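# Hang the ball-filled shallow basket level on the peg

## Task

Hang the shallow basket on the stand's peg by its cord handle, keeping it as level as possible. The task fails unless every ball ends up inside the basket.

## Robot and tools

Robot: two arms, left_arm and right_arm, each ending in a five-finger hand. right_arm has a right hand and left_arm a mirror-image left hand. Measured base positions in the scene frame: left_arm (-0.031, +0.254, 0) m, right_arm (-0.013, -0.361, 0) m, both turned by a very small angle about z. A camera stand is fixed to the floor behind the arms. Loose objects may occasionally get a brief push from outside.

Scene frame: the origin sits at table-top height, halfway between the two nominal bases. +z is up, +x points out over the table, and left_arm is on the +y side. These names do not match image left and right.

Hand point: each arm is controlled through a point fixed to the palm, about 0.05 m in front of it. Its +z runs along the straightened fingers, and its +y points out of the palm. For the right hand, +x points across the palm away from the thumb; for the left hand, +x points toward the thumb. Straight fingertips reach 0.06 to 0.07 m past the point. A wrist bracket on the little-finger side can strike objects.

Row layout (used by execute_actions and move): 28 numbers, each in [-1, 1], always for both arms. Order: left_arm dx, dy, dz, rx, ry, rz; then the left hand's thumb_turn, thumb_bend, index, middle, ring, little, force_limit, speed; then the same fourteen for right_arm. The six pose numbers are offsets, not poses. They are measured from that arm's current Hand target, along the Hand target's own axes. 1.0 stands for 0.6 m of travel or 180 degrees of turn, and rx, ry, rz form a single rotation vector. Sending all six as 0 re-requests the existing Hand target. The six finger numbers are absolute targets: -1 is open (thumb beside the palm, or straight) and +1 is closed (thumb in front of the palm, fingers curled). force_limit runs linearly from about 0 N at -1 to 10 N at +1 (15 N for the two thumb motors). speed rises from nearly zero at -1 to full speed at +0.48 and stays at full speed above that. For a gentle grip, close at speed -0.94 or lower. The hand has no value meaning no change: to leave a hand as it is, resend the eight numbers you last sent it. If nothing has been sent to it yet, use its hand_measured followed by hand_force_limit and hand_speed. With the thumb turned in, the hand can grip objects roughly 0.035 to 0.065 m thick, or a handle down to about 0.025 m.

execute_actions(actions, cameras): actions is a list of actions. Each action is a list of up to 15 rows, and each row is one 1/30 s step. A short action keeps repeating its final row. Every row in an action is measured from the Hand target at the start of that action. Because the next action starts from the new target, sending the same offset again moves the arm further. Camera images come back only if actions is empty or cameras names them.

move(target, speed, blend, blocking, cameras): drives each hand point in a straight line toward an offset from its Hand target. target is one 28-number row or a list of up to 15 rows. Every row in the list is measured from the same starting Hand targets, not from the previous row. speed is in m/s, from 0.002 to 4.3, default 0.25; turning is capped at twice that value in rad/s. blend is in metres and rounds corners between listed rows; 0 means stop at each row. blocking=false returns after about 0.5 s while the move keeps running. A move is cut off after 10 s. Its result adds a move: line giving the ending for each arm (done, off_target, moving, held or fault) and any limits that acted (paced means clipped, held means steps were withheld).

wait(seconds 0 to 10) lets the scene run. stop brakes a running move. zoom_image(camera, region [x0, y0, x1, y1] in pixels, at most 504 by 504) enlarges part of the latest image from cam_high, cam_low, cam_left_wrist or cam_right_wrist, all 672x504. show_instructions displays the reference pages. finished_scene (scene 1) ends the scene for good.

Results: end_effector_position (m) and end_effector_quat_wxyz are given in the scene frame. Hand target is the last commanded pose after clipping, and your next offsets start from it. hand_measured, hand_stopped_by (moving, target, force, stalled, fault) and hand_load_n (N, positive when something pushes a finger open) list six values each, in motor order. A lost grip shows up as the load dropping to about 0. Joint torques and velocities are also reported.

Behaviour to expect: the arm tracks commands loosely and often comes to rest 1 to 3 cm short, usually low, and sometimes up to 5 cm off. A loaded elbow can sag. Any commanded turn is clipped to within 40 degrees of the current orientation. If an arm stays short, send the missing distance as a new offset. An arm blocked by an obstacle keeps pressing; to release it, command a target back past the hand point. Avoid paths that pass near an arm's own base. Fast moves lag, overshoot and hit harder.

Avoid: collisions or presses between the two arms, including one hand closing on the other's fingers. Also avoid dropping the basket or balls, spilling balls, and letting anything leave the table. Do not release parts while they are moving, slam into the stand or table, or overload the fingers with hard pulls, twists or swung loads. Motors heat up while carrying loads or straining against targets they cannot reach. A MOTOR HOT line appears at 85 °C, and at 100 °C the arm goes limp for 30 to 60 s. The basket must stay hanging, level, with all balls inside, without the robot's help.

Each tool is called after "Emit:" by a JSON object that holds its "name" and its "arguments".

Reference images:

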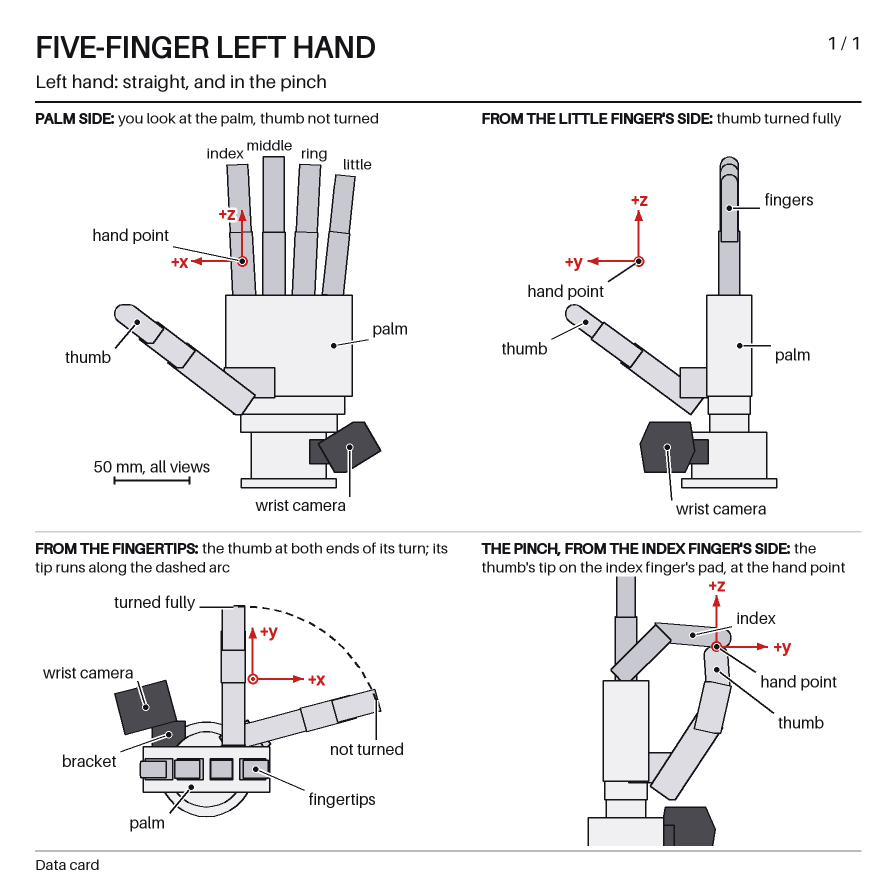

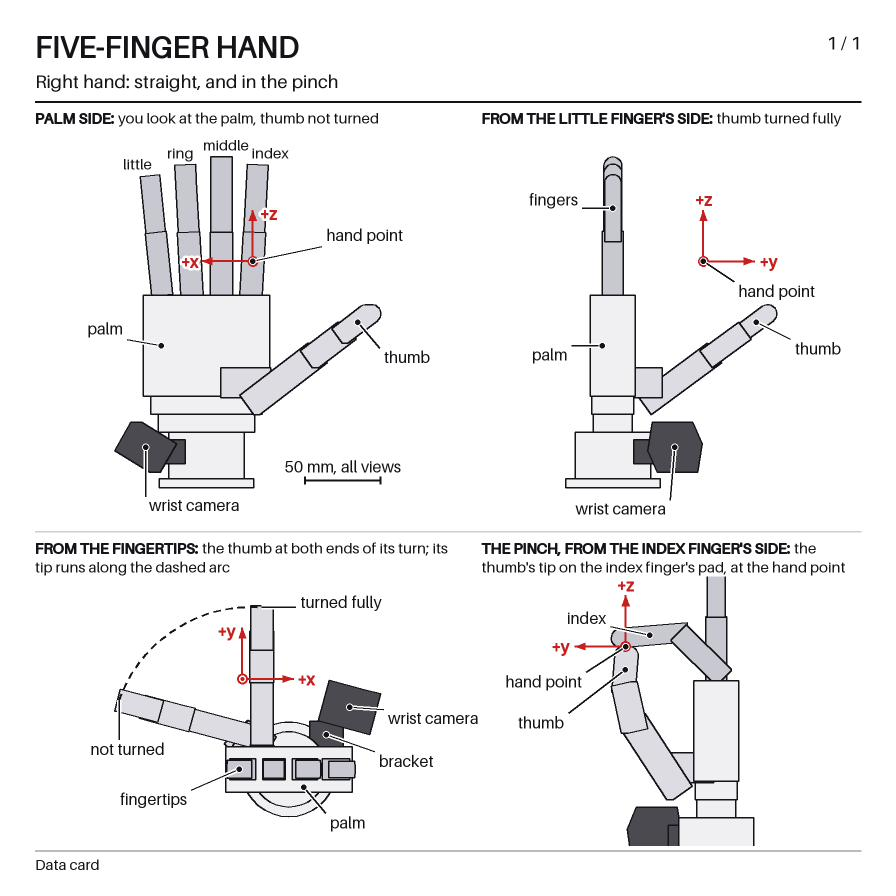

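## Session

Emit:
{"name": "execute_actions", "arguments": {"actions": []}}

Scene clock: 0.00 s.
left_arm: end_effector_position=(+0.1187, +0.1886, +0.2224) hand_measured=(-1.000, -1.000, -1.000, -1.000, -1.000, -1.000) hand_load_n=(+0.0, +0.0, +0.0, +0.0, +0.0, +0.0) hand_stopped_by=(target, target, target, target, target, target) hand_force_limit=0.00 hand_speed=-0.80 end_effector_quat_wxyz=(+0.061, +0.872, -0.399, +0.278) | right_arm: end_effector_position=(+0.0445, +0.0593, +0.1884) hand_measured=(-1.000, -1.000, -1.000, -1.000, -1.000, -1.000) hand_load_n=(+0.0, +0.0, +0.0, +0.5, +0.0, +0.0) hand_stopped_by=(target, target, target, target, target, target) hand_force_limit=0.00 hand_speed=-0.80 end_effector_quat_wxyz=(-0.454, +0.757, +0.407, -0.235)
Joint positions: left_arm=[0.584 0.492 0.699 -1.556 0.537 -0.203] | right_arm=[1.106 1.414 1.126 -1.069 -1.06 -1.343]
Joint velocities: within noise
Joint torques (N m): no reading
Motor temperatures (°C): left_arm=[38 37 34 35 30 31] | right_arm=[34 33 35 31 28 31]
Heat: left arm: hottest waist 38 °C; right arm: hottest elbow 35 °C.
Hand target: left_arm +0.1214, +0.1903, +0.2299; +0.052, +0.869, -0.402, +0.283 | right_arm +0.0477, +0.0652, +0.1945; -0.458, +0.754, +0.411, -0.228

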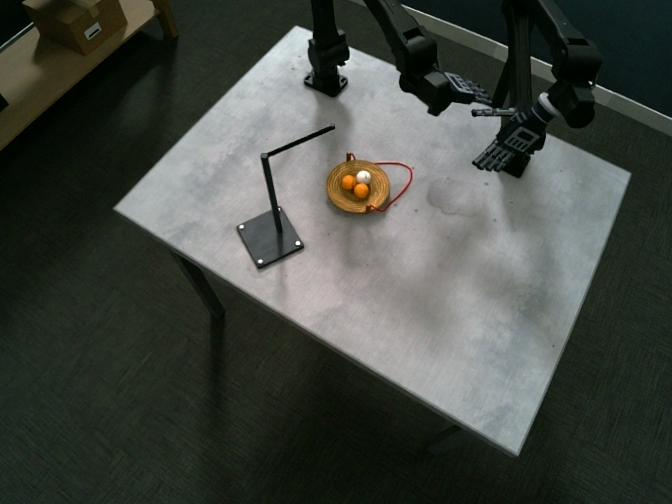

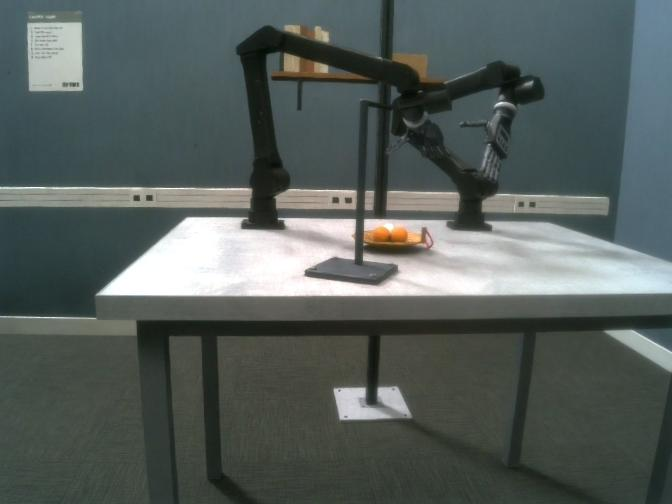

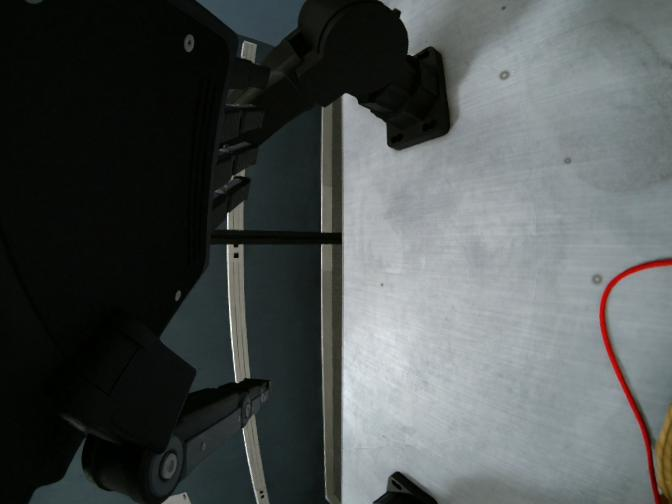

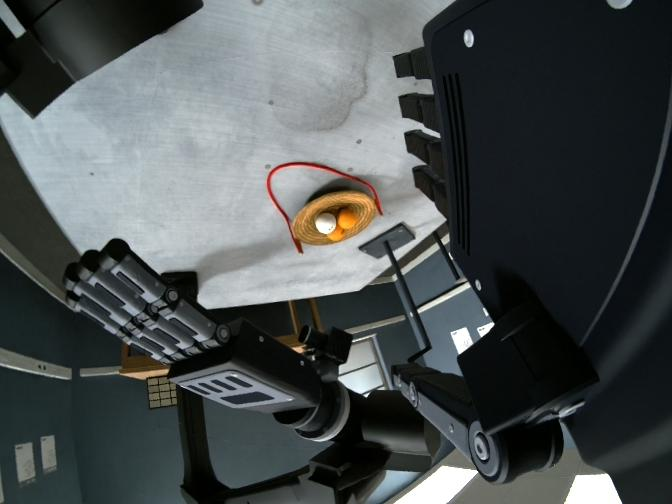

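Emit:
{"name": "zoom_image", "arguments": {"camera": "cam_high", "region": [220, 100, 460, 280]}}

Emit:
{"name": "zoom_image", "arguments": {"camera": "cam_low", "region": [280, 80, 520, 300]}}

Emit:
{"name": "zoom_image", "arguments": {"camera": "cam_right_wrist", "region": [220, 130, 480, 390]}}

Scaled by 2.100 from the camera's 672x504 image, which has a finer 960x720 frame.

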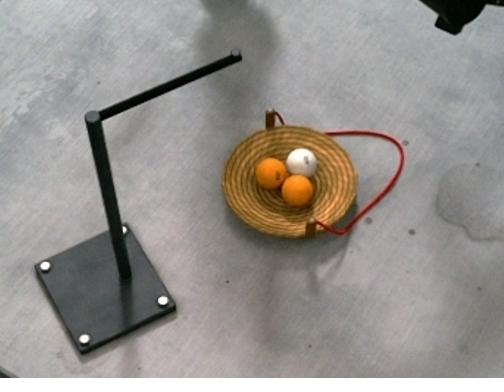

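Scaled by 2.100 from the camera's 672x504 image, which has a finer 960x720 frame.

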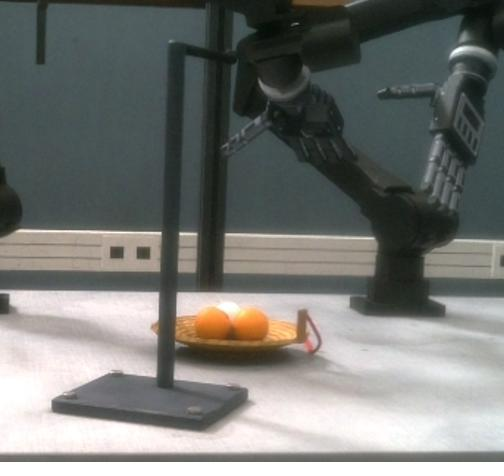

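Scaled by 1.938 from the camera's 672x504 image, which has a finer 960x720 frame.

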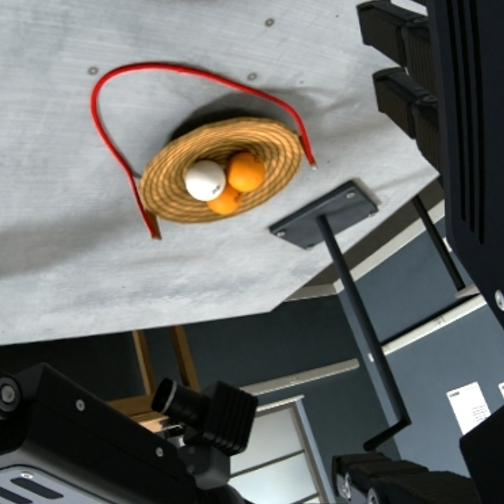

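Emit:
{"name": "zoom_image", "arguments": {"camera": "cam_right_wrist", "region": [350, 200, 672, 504]}}

Emit:
{"name": "zoom_image", "arguments": {"camera": "cam_right_wrist", "region": [340, 0, 672, 300]}}

Scaled by 1.565 from the camera's 672x504 image, which has a finer 960x720 frame.

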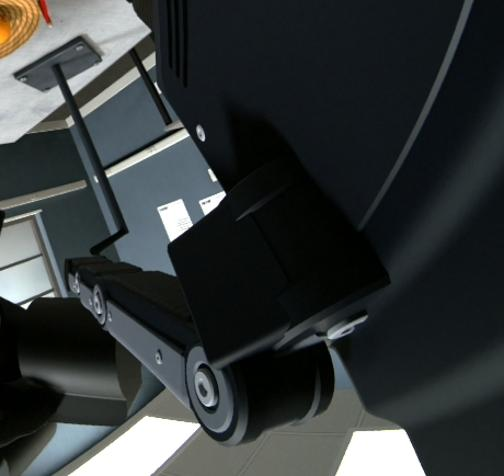

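Scaled by 1.518 from the camera's 672x504 image, which has a finer 960x720 frame.

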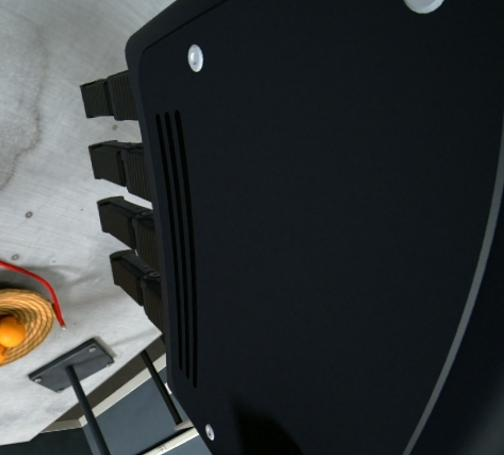

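Emit:
{"name": "zoom_image", "arguments": {"camera": "cam_right_wrist", "region": [40, 220, 400, 500]}}

Emit:
{"name": "zoom_image", "arguments": {"camera": "cam_low", "region": [370, 60, 560, 220]}}

Emit:
{"name": "zoom_image", "arguments": {"camera": "cam_high", "region": [380, 0, 620, 200]}}

Scaled by 1.400 from the camera's 672x504 image, which has a finer 960x720 frame.

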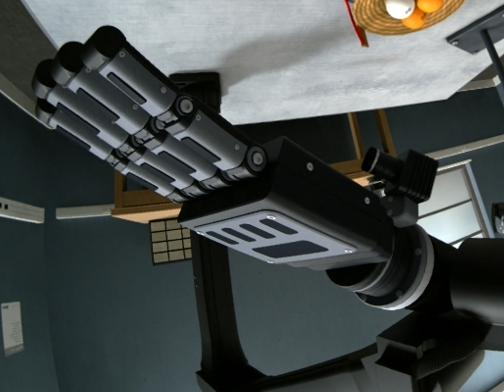

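Scaled by 2.653 from the camera's 672x504 image, which has a finer 960x720 frame.

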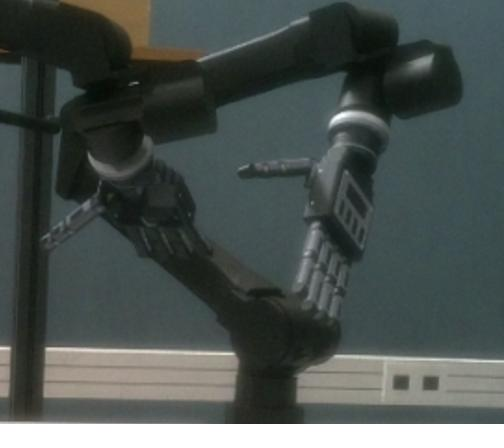

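Scaled by 2.100 from the camera's 672x504 image, which has a finer 960x720 frame.

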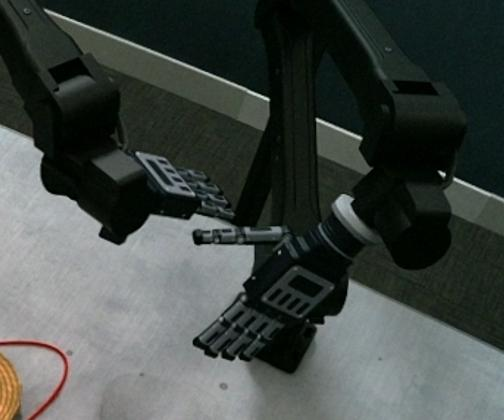

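Emit:
{"name": "move", "arguments": {"target": [0.089,-0.019,-0.140,0,0,0,-1,-1,-1,-1,-1,-1,0,-0.8,-0.182,0.079,-0.326,0,0,0,-1,-1,-1,-1,-1,-1,0,-0.8], "speed": 0.2, "cameras": ["all"]}}

Scene clock: 203.50 s.
left_arm: end_effector_position=(+0.1206, +0.1885, +0.3102) hand_measured=(-1.000, -1.000, -1.000, -1.000, -1.000, -1.000) hand_load_n=(+0.0, +0.0, +0.0, +0.0, +0.0, +0.0) hand_stopped_by=(target, target, target, target, target, target) hand_force_limit=0.00 hand_speed=-0.80 end_effector_quat_wxyz=(+0.026, +0.871, -0.403, +0.279) | right_arm: end_effector_position=(+0.1466, -0.1302, +0.2432) hand_measured=(-1.000, -1.000, -1.000, -1.000, -1.000, -1.000) hand_load_n=(+0.0, +0.0, +0.0, +0.0, +0.0, +0.0) hand_stopped_by=(target, target, target, target, target, target) hand_force_limit=0.00 hand_speed=-0.80 end_effector_quat_wxyz=(-0.429, +0.814, +0.376, -0.111)
Joint positions: left_arm=[0.518 0.533 0.96 -1.681 0.479 -0.278] | right_arm=[0.575 1.131 1.087 -1.692 -0.908 -1.959]
Joint torques (N m): left_arm=[-0.73 2.67 13.18 0.32 0.36 -0.17] | right_arm=[-1.67 -5.95 6.94 -0.24 -0.46 -0.06]
Motor temperatures (°C): left_arm=[37 36 39 34 29 30] | right_arm=[34 34 42 31 29 30]
Heat: left arm: hottest elbow 39 °C; right arm: hottest elbow 42 °C.
Hand target: left_arm +0.1194, +0.1890, +0.3300; +0.052, +0.869, -0.402, +0.283 | right_arm +0.1473, -0.1353, +0.2425; -0.458, +0.754, +0.411, -0.228
Off the commanded pose: left_arm 0.020 m, 3 deg | right_arm 0.005 m, 16 deg.
joint sent to its limit (left arm) — joint 4 (wrist pitch), lower limit. The joint targets are off in orientation, not in position.
joint sent to its limit (right arm) — joint 4 (wrist pitch), lower limit. The joint targets are off in orientation, not in position.
move: off_target (left_arm, right_arm)

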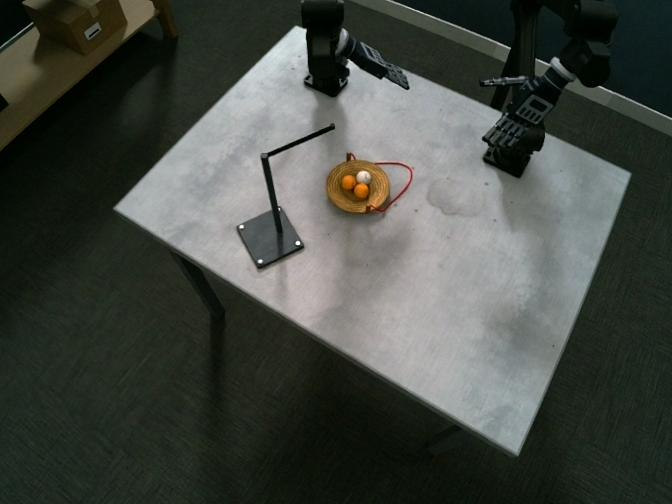

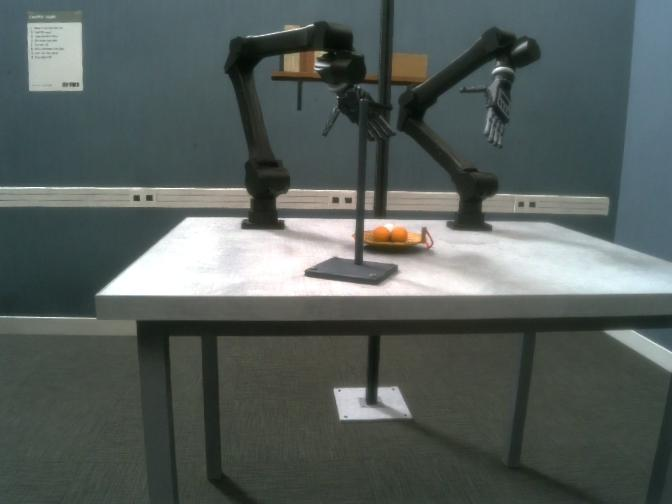

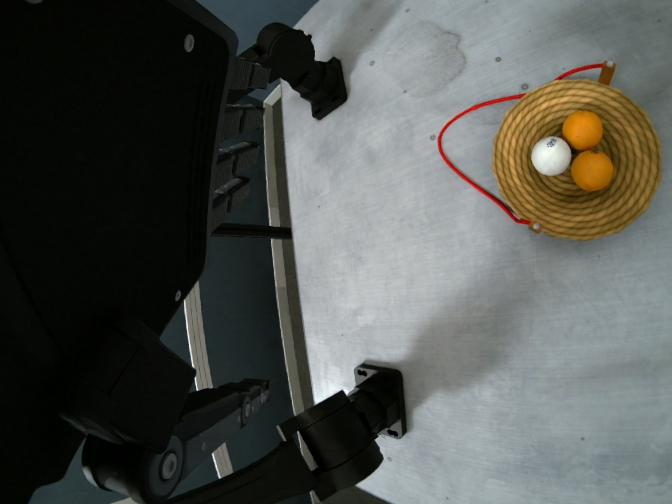

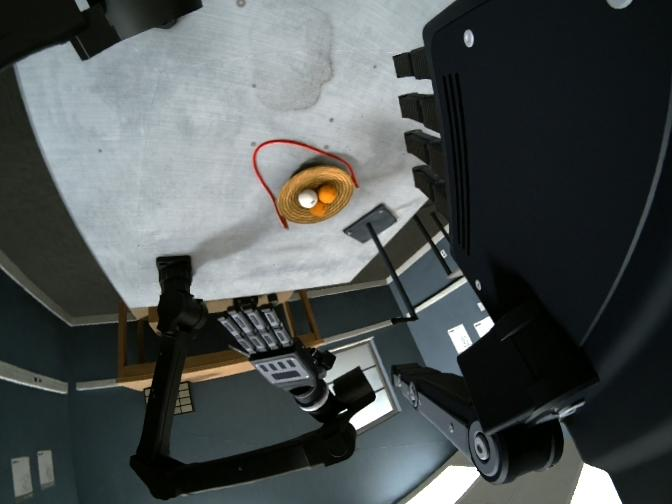

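Emit:
{"name": "zoom_image", "arguments": {"camera": "cam_right_wrist", "region": [250, 130, 450, 350]}}

Emit:
{"name": "zoom_image", "arguments": {"camera": "cam_left_wrist", "region": [400, 30, 672, 270]}}

Scaled by 2.291 from the camera's 672x504 image, which has a finer 960x720 frame.

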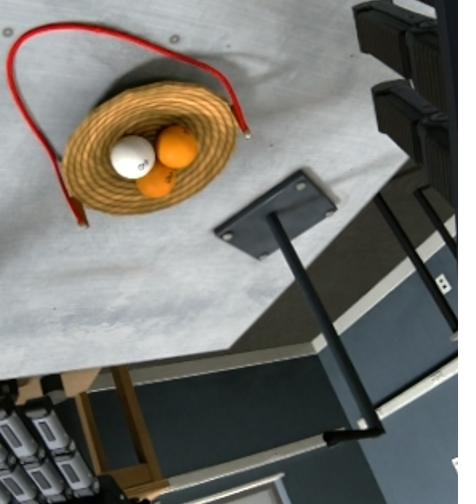

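Scaled by 1.853 from the camera's 672x504 image, which has a finer 960x720 frame.

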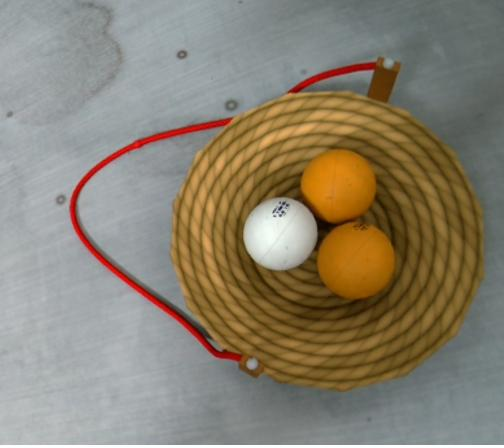

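Emit:
{"name": "move", "arguments": {"target": [0.0812,-0.113,0.4295,0.0347,-0.1885,-0.268,-1,-1,-1,-1,-1,-1,0,-0.8,-0.040,-0.075,-0.0725,-0.057,0.0675,0.0026,-1,-1,-1,-1,-1,-1,0,-0.8], "speed": 0.2, "cameras": ["all"]}}

Scene clock: 867.93 s.
left_arm: end_effector_position=(+0.2897, +0.1271, +0.1352) hand_measured=(-1.000, -1.000, -1.000, -1.000, -1.000, -1.000) hand_load_n=(+0.0, +0.0, +0.0, +0.0, +0.0, +0.0) hand_stopped_by=(target, target, target, target, target, target) hand_force_limit=0.00 hand_speed=-0.80 end_effector_quat_wxyz=(-0.004, +1.000, -0.003, -0.021) | right_arm: end_effector_position=(+0.1399, -0.1641, +0.2836) hand_measured=(-1.000, -1.000, -1.000, -1.000, -1.000, -1.000) hand_load_n=(+0.0, +0.0, -0.5, +0.0, +0.0, +0.0) hand_stopped_by=(target, target, target, target, target, target) hand_force_limit=0.00 hand_speed=-0.80 end_effector_quat_wxyz=(-0.400, +0.849, +0.344, -0.037)
Joint positions: left_arm=[-0.21 1.182 0.912 -1.343 0.002 -1.789] | right_arm=[0.523 0.954 1.11 -1.692 -0.827 -1.818]
Joint torques (N m): left_arm=[0.03 -3.08 12.94 0.43 0.09 -0.17] | right_arm=[-1.38 -4.07 10.56 -0.01 -0.44 0.11]
Heat: left arm: hottest elbow 43 °C; right arm: hottest elbow 40 °C.
Hand target: left_arm +0.3102, +0.1201, +0.1504; +0.000, +1.000, +0.001, +0.000 | right_arm +0.1468, -0.1662, +0.3020; -0.429, +0.814, +0.376, -0.112
Off the commanded pose: left_arm 0.026 m, 2 deg | right_arm 0.020 m, 11 deg.
joint sent to its limit (right arm) — joint 4 (wrist pitch), lower limit. The joint targets are off in orientation, not in position.
move: off_target (left_arm, right_arm)

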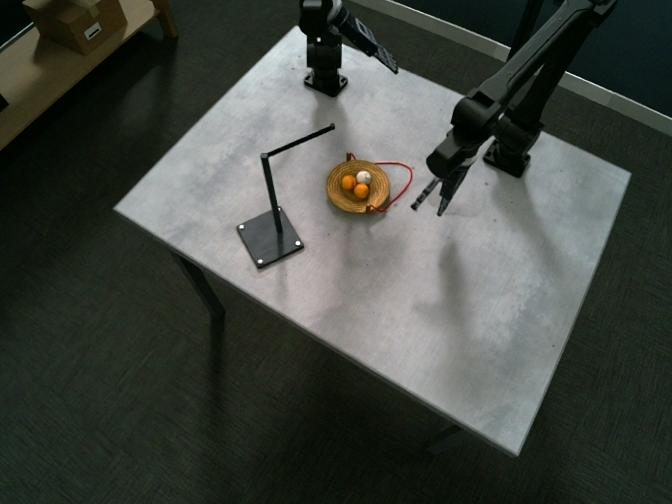

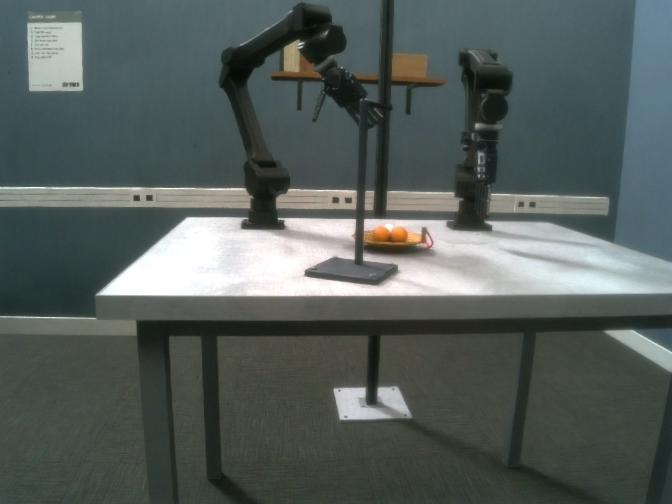

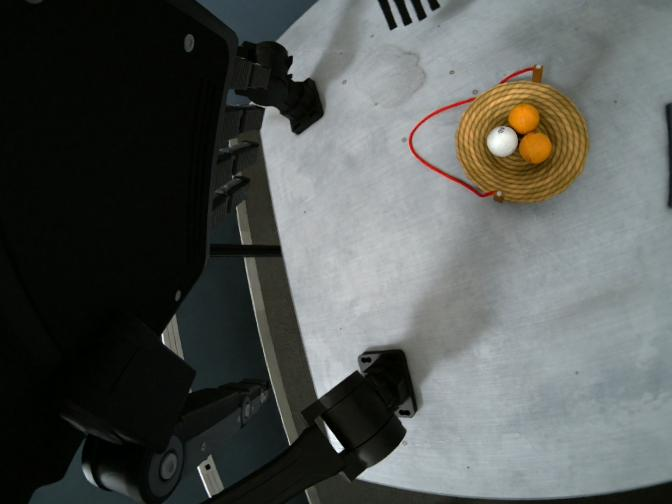

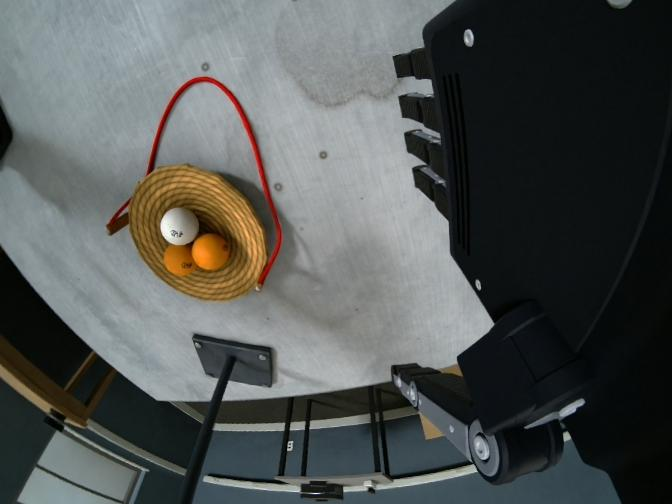

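Emit:
{"name": "move", "arguments": {"target": [0.0483,0,0.0917,0,0,0,-1,-1,-1,-1,-1,-1,0,-0.8,0,0,0,0,0,0,-1,-1,-1,-1,-1,-1,0,-0.8], "speed": 0.15, "cameras": ["cam_high","cam_low","cam_left_wrist"]}}

Scene clock: 921.60 s.
left_arm: end_effector_position=(+0.3323, +0.1183, +0.0969) hand_measured=(-1.000, -1.000, -1.000, -1.000, -1.000, -1.000) hand_load_n=(+0.0, +0.0, +0.0, +0.0, +0.0, +0.0) hand_stopped_by=(target, target, target, target, target, target) hand_force_limit=0.00 hand_speed=-0.80 end_effector_quat_wxyz=(+0.000, +1.000, -0.002, -0.003) | right_arm: end_effector_position=(+0.1399, -0.1641, +0.2836) hand_measured=(-1.000, -1.000, -1.000, -1.000, -1.000, -1.000) hand_load_n=(+0.0, +0.0, +0.0, +0.0, +0.0, +0.0) hand_stopped_by=(target, target, target, target, target, target) hand_force_limit=0.00 hand_speed=-0.80 end_effector_quat_wxyz=(-0.400, +0.849, +0.344, -0.037)
Joint positions: left_arm=[-0.207 1.312 0.912 -1.176 0.002 -1.789] | right_arm=[0.523 0.954 1.11 -1.692 -0.827 -1.818]
Joint torques (N m): left_arm=[0.56 -4.84 9.03 0.92 0.05 0.05] | right_arm=[-1.67 -3.78 10.63 -0.17 -0.43 0.11]
Motor temperatures (°C): left_arm=[35 35 45 32 29 30] | right_arm=[32 33 44 30 28 30]
Heat: left arm: hottest elbow 45 °C; right arm: hottest elbow 44 °C.
Hand target: left_arm +0.3391, +0.1200, +0.0954; +0.000, +1.000, +0.001, +0.000 | right_arm +0.1468, -0.1662, +0.3020; -0.429, +0.814, +0.376, -0.112
Off the commanded pose: left_arm 0.007 m, 0 deg | right_arm 0.020 m, 11 deg.
joint sent to its limit (right arm) — joint 4 (wrist pitch), lower limit. The joint targets are off in orientation, not in position.
move: off_target (right_arm)
Images, in order (width x height): cam_high 672x504, cam_low 672x504, cam_left_wrist 672x504.

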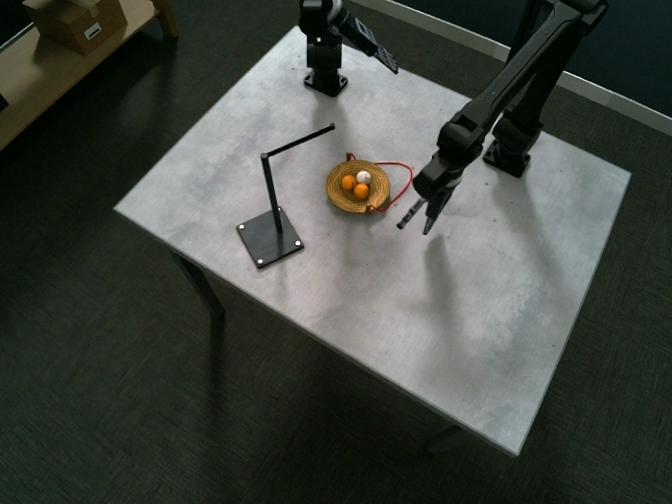

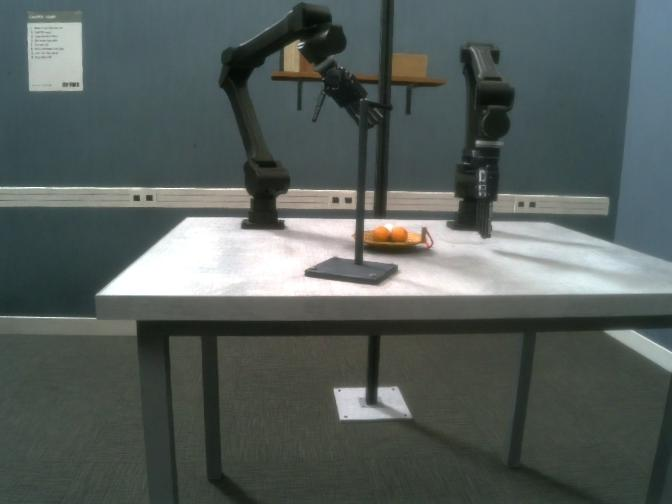

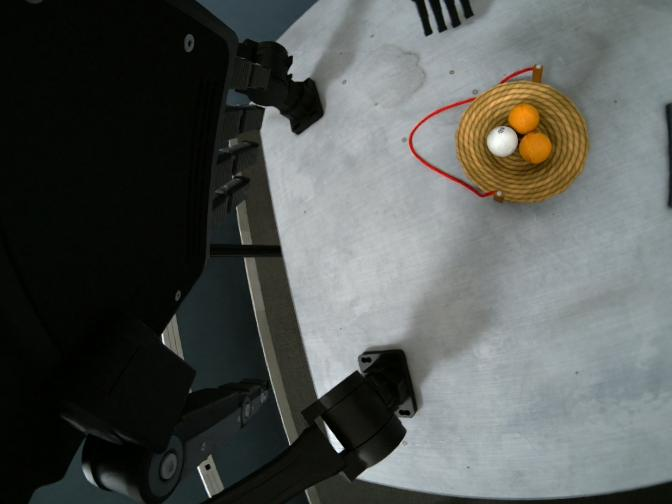

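Emit:
{"name": "move", "arguments": {"target": [-0.0233,0.1833,0.0207,0,0,0,-1,-1,-1,-1,-1,-1,0,-0.8,0,0,0,0,0,0,-1,-1,-1,-1,-1,-1,0,-0.8], "speed": 0.12, "cameras": ["cam_high","cam_left_wrist","cam_right_wrist"]}}

Scene clock: 943.33 s.
left_arm: end_effector_position=(+0.3055, +0.0222, +0.0720) hand_measured=(-1.000, -1.000, -1.000, -1.000, -1.000, -1.000) hand_load_n=(+0.0, +0.0, +0.0, +0.0, +0.5, -0.5) hand_stopped_by=(target, target, target, target, target, target) hand_force_limit=0.00 hand_speed=-0.80 end_effector_quat_wxyz=(-0.008, +1.000, -0.004, -0.018) | right_arm: end_effector_position=(+0.1399, -0.1641, +0.2836) hand_measured=(-1.000, -1.000, -1.000, -1.000, -1.000, -1.000) hand_load_n=(+0.0, +0.0, +0.0, +0.0, +0.0, +0.0) hand_stopped_by=(target, target, target, target, target, target) hand_force_limit=0.00 hand_speed=-0.80 end_effector_quat_wxyz=(-0.400, +0.849, +0.344, -0.037)
Joint positions: left_arm=[-0.493 1.391 0.92 -1.138 0.004 -2.07] | right_arm=[0.523 0.954 1.11 -1.692 -0.827 -1.818]
Joint torques (N m): left_arm=[-0.21 -5.07 12.27 0.66 -0.03 -0.16] | right_arm=[-1.38 -3.9 10.59 0.06 -0.38 0.11]
Heat: left arm: hottest elbow 43 °C; right arm: hottest elbow 44 °C.
Hand target: left_arm +0.3252, +0.0100, +0.0830; +0.000, +1.000, +0.001, +0.000 | right_arm +0.1468, -0.1662, +0.3020; -0.429, +0.814, +0.376, -0.112
Off the commanded pose: left_arm 0.026 m, 2 deg | right_arm 0.020 m, 11 deg.
joint sent to its limit (right arm) — joint 4 (wrist pitch), lower limit. The joint targets are off in orientation, not in position.
move: off_target (left_arm, right_arm)
Images, in order (width x height): cam_high 672x504, cam_left_wrist 672x504, cam_right_wrist 672x504.

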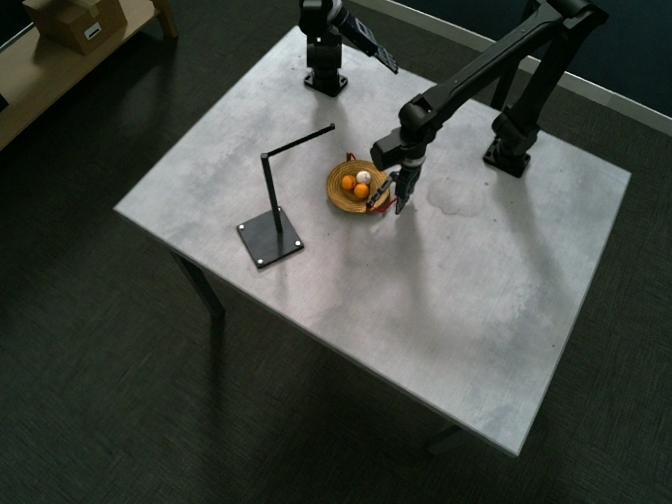

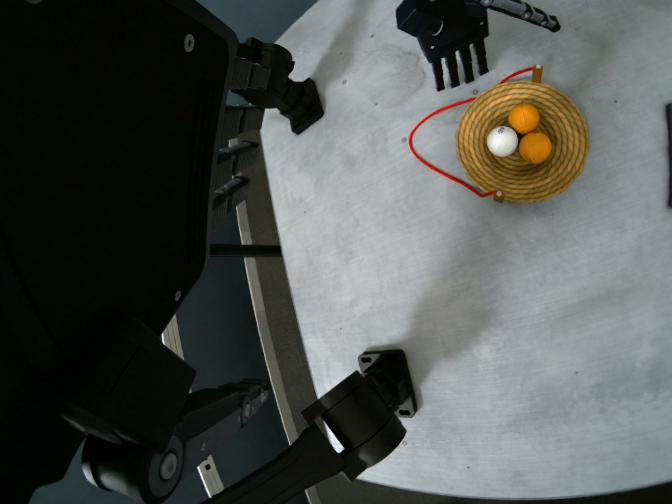

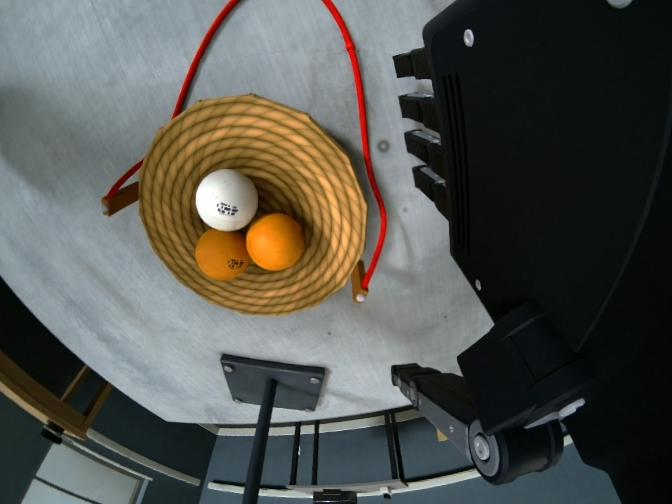

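Emit:
{"name": "move", "arguments": {"target": [[0.0497,0.045,-0.0117,0,0,0.0556,-1,-1,-1,-1,-1,-1,0,-0.8,0,0,0,0,0,0,-1,-1,-1,-1,-1,-1,0,-0.8],[0.0422,0.1783,-0.0117,0,0,0.0889,-1,-1,-1,-1,-1,-1,0,-0.8,0,0,0,0,0,0,-1,-1,-1,-1,-1,-1,0,-0.8]], "speed": [0.1,0.05], "cameras": ["cam_high","cam_left_wrist","cam_right_wrist"]}}

Scene clock: 1003.60 s.
left_arm: end_effector_position=(+0.3398, -0.0764, +0.0785) hand_measured=(-1.000, -1.000, -1.000, -1.000, -1.000, -1.000) hand_load_n=(+0.0, +0.0, +0.0, +0.0, +0.5, +0.0) hand_stopped_by=(target, target, target, target, target, target) hand_force_limit=0.00 hand_speed=-0.80 end_effector_quat_wxyz=(-0.006, +0.991, -0.136, -0.012) | right_arm: end_effector_position=(+0.1399, -0.1641, +0.2836) hand_measured=(-1.000, -1.000, -1.000, -1.000, -1.000, -1.000) hand_load_n=(-0.5, +0.0, +0.0, +0.0, -0.5, +0.0) hand_stopped_by=(target, target, target, target, target, target) hand_force_limit=0.00 hand_speed=-0.80 end_effector_quat_wxyz=(-0.400, +0.849, +0.344, -0.037)
Joint positions: left_arm=[-0.622 1.609 1.182 -1.17 0.001 -1.934] | right_arm=[0.523 0.954 1.11 -1.692 -0.827 -1.818]
Joint torques (N m): left_arm=[-1.44 -8.35 13.18 -0.38 0.08 -0.15] | right_arm=[-0.97 -4.25 10.7 -0.01 -0.39 0.09]
Heat: left arm: hottest elbow 42 °C; right arm: hottest elbow 45 °C.
Hand target: left_arm +0.3507, -0.0971, +0.0902; +0.001, +0.990, -0.139, +0.000 | right_arm +0.1468, -0.1662, +0.3020; -0.429, +0.814, +0.376, -0.112
Off the commanded pose: left_arm 0.026 m, 2 deg | right_arm 0.020 m, 11 deg.
joint sent to its limit (right arm) — joint 4 (wrist pitch), lower limit. The joint targets are off in orientation, not in position.
move: off_target (left_arm, right_arm)
Images, in order (width x height): cam_high 672x504, cam_left_wrist 672x504, cam_right_wrist 672x504.

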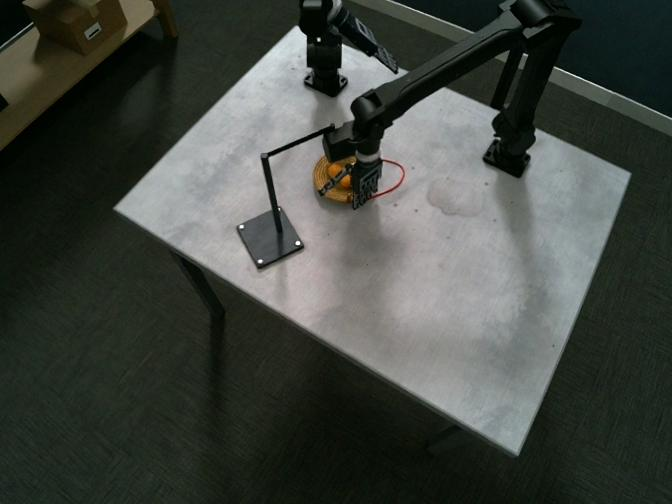

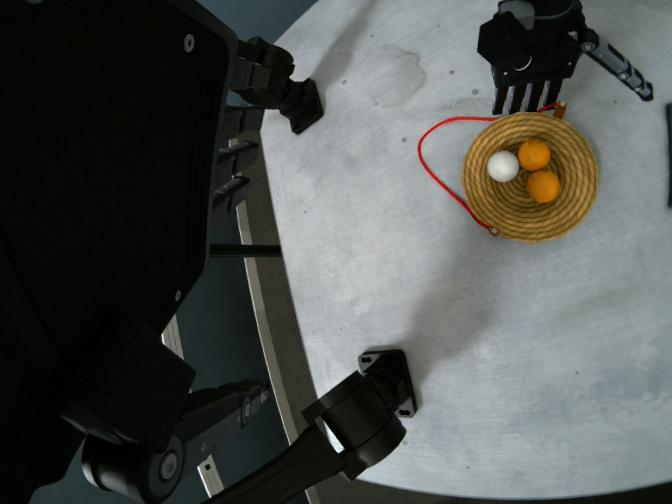

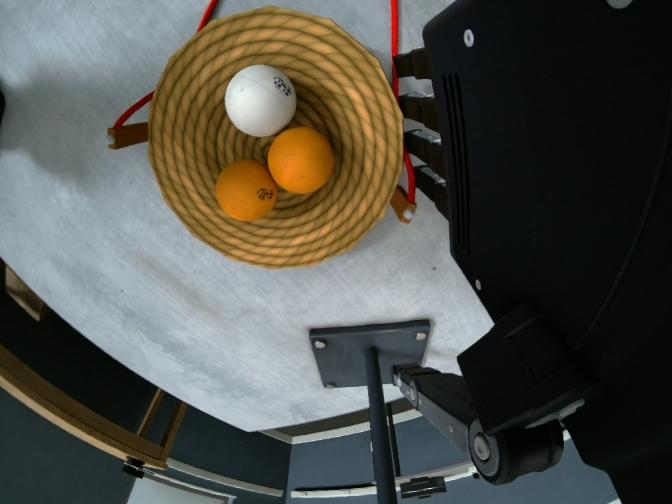

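Emit:
{"name": "zoom_image", "arguments": {"camera": "cam_high", "region": [230, 80, 430, 230]}}

Emit:
{"name": "execute_actions", "arguments": {"actions": [], "cameras": ["cam_low"]}}

Scaled by 2.520 from the camera's 672x504 image, which has a finer 960x720 frame.

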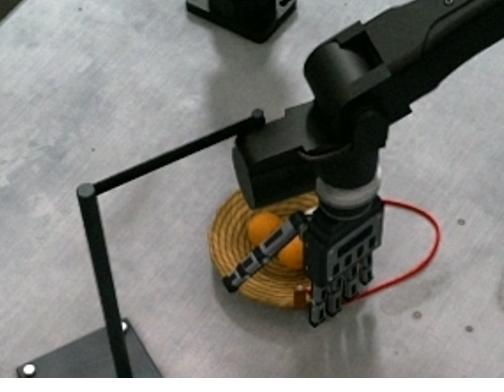

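Scene clock: 1023.53 s.
left_arm: end_effector_position=(+0.3398, -0.0764, +0.0785) hand_measured=(-1.000, -1.000, -1.000, -1.000, -1.000, -1.000) hand_load_n=(+0.0, +0.0, +0.0, +0.0, +0.0, +0.0) hand_stopped_by=(target, target, target, target, target, target) hand_force_limit=0.00 hand_speed=-0.80 end_effector_quat_wxyz=(-0.006, +0.991, -0.136, -0.012) | right_arm: end_effector_position=(+0.1399, -0.1641, +0.2836) hand_measured=(-1.000, -1.000, -1.000, -1.000, -1.000, -1.000) hand_load_n=(+0.0, +0.0, +0.0, +0.0, +0.0, +0.0) hand_stopped_by=(target, target, target, target, target, target) hand_force_limit=0.00 hand_speed=-0.80 end_effector_quat_wxyz=(-0.400, +0.849, +0.344, -0.037)
Joint positions: left_arm=[-0.622 1.609 1.182 -1.17 0.001 -1.934] | right_arm=[0.523 0.954 1.11 -1.692 -0.827 -1.818]
Joint velocities: within noise
Joint torques (N m): left_arm=[-1.49 -7.94 13.12 -0.25 0.12 -0.19] | right_arm=[-1.49 -3.78 10.66 -0.14 -0.45 0.09]
Motor temperatures (°C): left_arm=[34 35 44 31 29 30] | right_arm=[31 33 45 30 28 30]
Heat: left arm: hottest elbow 44 °C; right arm: hottest elbow 45 °C.
Hand target: left_arm +0.3507, -0.0971, +0.0902; +0.001, +0.990, -0.138, +0.000 | right_arm +0.1468, -0.1662, +0.3020; -0.429, +0.814, +0.376, -0.112
Off the commanded pose: left_arm 0.026 m, 2 deg | right_arm 0.020 m, 11 deg.
Images, in order (width x height): cam_low 672x504.

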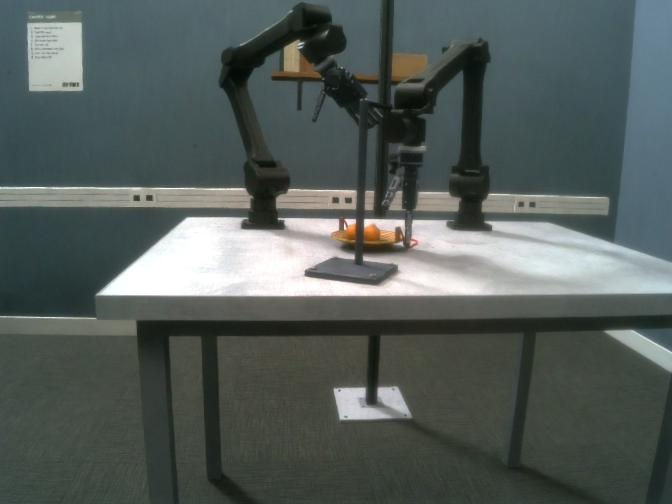

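Emit:
{"name": "move", "arguments": {"target": [[-0.1368,-0.2333,-0.1163,0,0,0,1,-0.5,-0.1,-0.1,1,1,0,-0.5,0,0,0,0,0,0,-1,-1,-1,-1,-1,-1,0,-0.8],[-0.3888,-0.1445,-0.0497,0.1641,0.2894,0.6226,1,-0.5,-0.1,-0.1,1,1,0,-0.5,0,0,0,0,0,0,-1,-1,-1,-1,-1,-1,0,-0.8]], "speed": [0.15,0.25], "cameras": ["all"]}}

Scene clock: 1218.90 s.
left_arm: end_effector_position=(+0.1504, +0.0511, +0.1216) hand_measured=(+1.000, -0.500, -0.100, -0.100, +1.000, +1.000) hand_load_n=(+0.0, +0.0, +0.0, +0.0, +0.0, +0.0) hand_stopped_by=(target, target, target, target, target, target) hand_force_limit=0.00 hand_speed=-0.50 end_effector_quat_wxyz=(+0.151, -0.343, +0.842, -0.387) | right_arm: end_effector_position=(+0.1399, -0.1641, +0.2836) hand_measured=(-1.000, -1.000, -1.000, -1.000, -1.000, -1.000) hand_load_n=(+0.0, +0.0, +0.0, +0.0, +0.0, +0.0) hand_stopped_by=(target, target, target, target, target, target) hand_force_limit=0.00 hand_speed=-0.80 end_effector_quat_wxyz=(-0.400, +0.849, +0.344, -0.037)
Joint positions: left_arm=[-0.652 0.535 0.432 -0.616 0.11 0.081] | right_arm=[0.523 0.954 1.11 -1.692 -0.827 -1.818]
Joint torques (N m): left_arm=[-0.62 0.97 9.07 2.51 0.19 0.16] | right_arm=[-1.08 -3.9 10.61 -0.14 -0.42 0.09]
Heat: left arm: hottest elbow 45 °C; right arm: hottest elbow 47 °C.
Hand target: left_arm +0.1502, +0.0504, +0.1198; +0.155, -0.332, +0.843, -0.393 | right_arm +0.1468, -0.1662, +0.3020; -0.429, +0.814, +0.376, -0.112
Off the commanded pose: left_arm 0.002 m, 2 deg | right_arm 0.020 m, 11 deg.
joint sent to its limit (right arm) — joint 4 (wrist pitch), lower limit. The joint targets are off in orientation, not in position.
move: off_target (right_arm)

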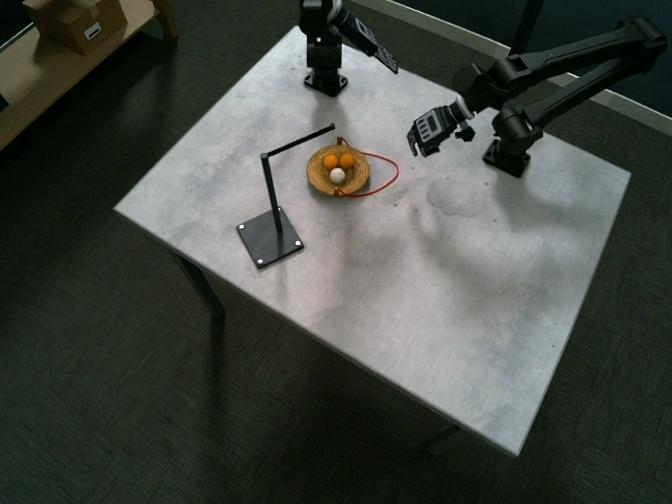

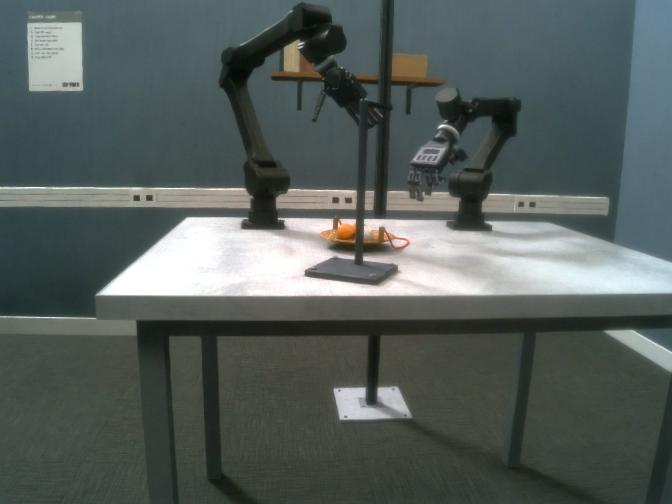

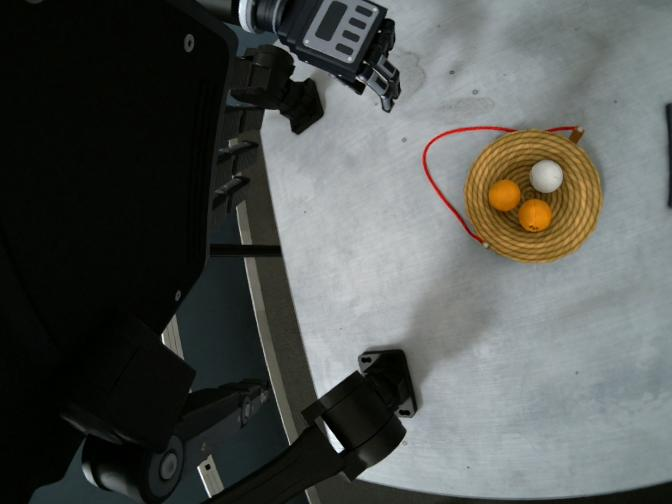

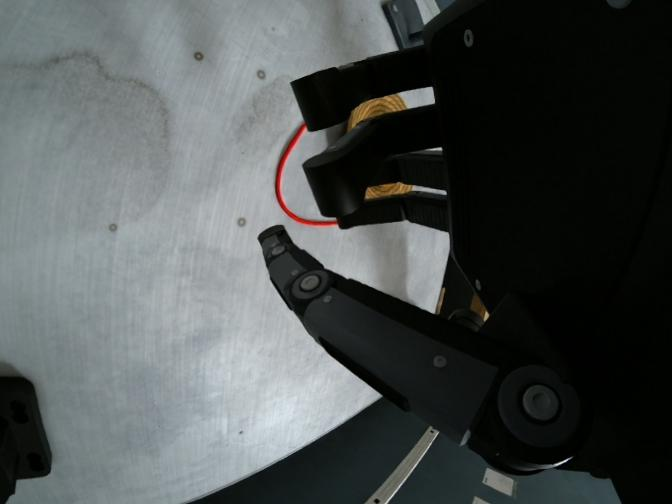

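Emit:
{"name": "zoom_image", "arguments": {"camera": "cam_right_wrist", "region": [220, 50, 480, 310]}}

Scaled by 1.938 from the camera's 672x504 image, which has a finer 960x720 frame.

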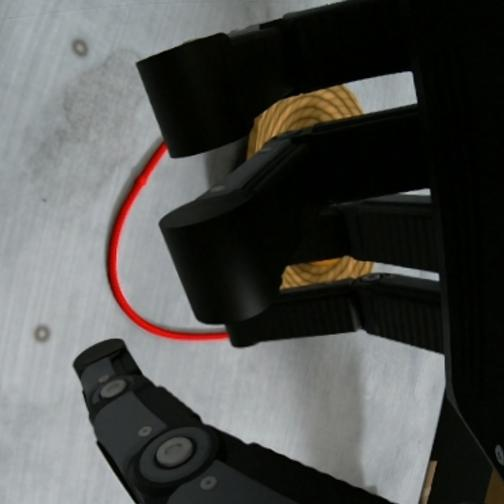

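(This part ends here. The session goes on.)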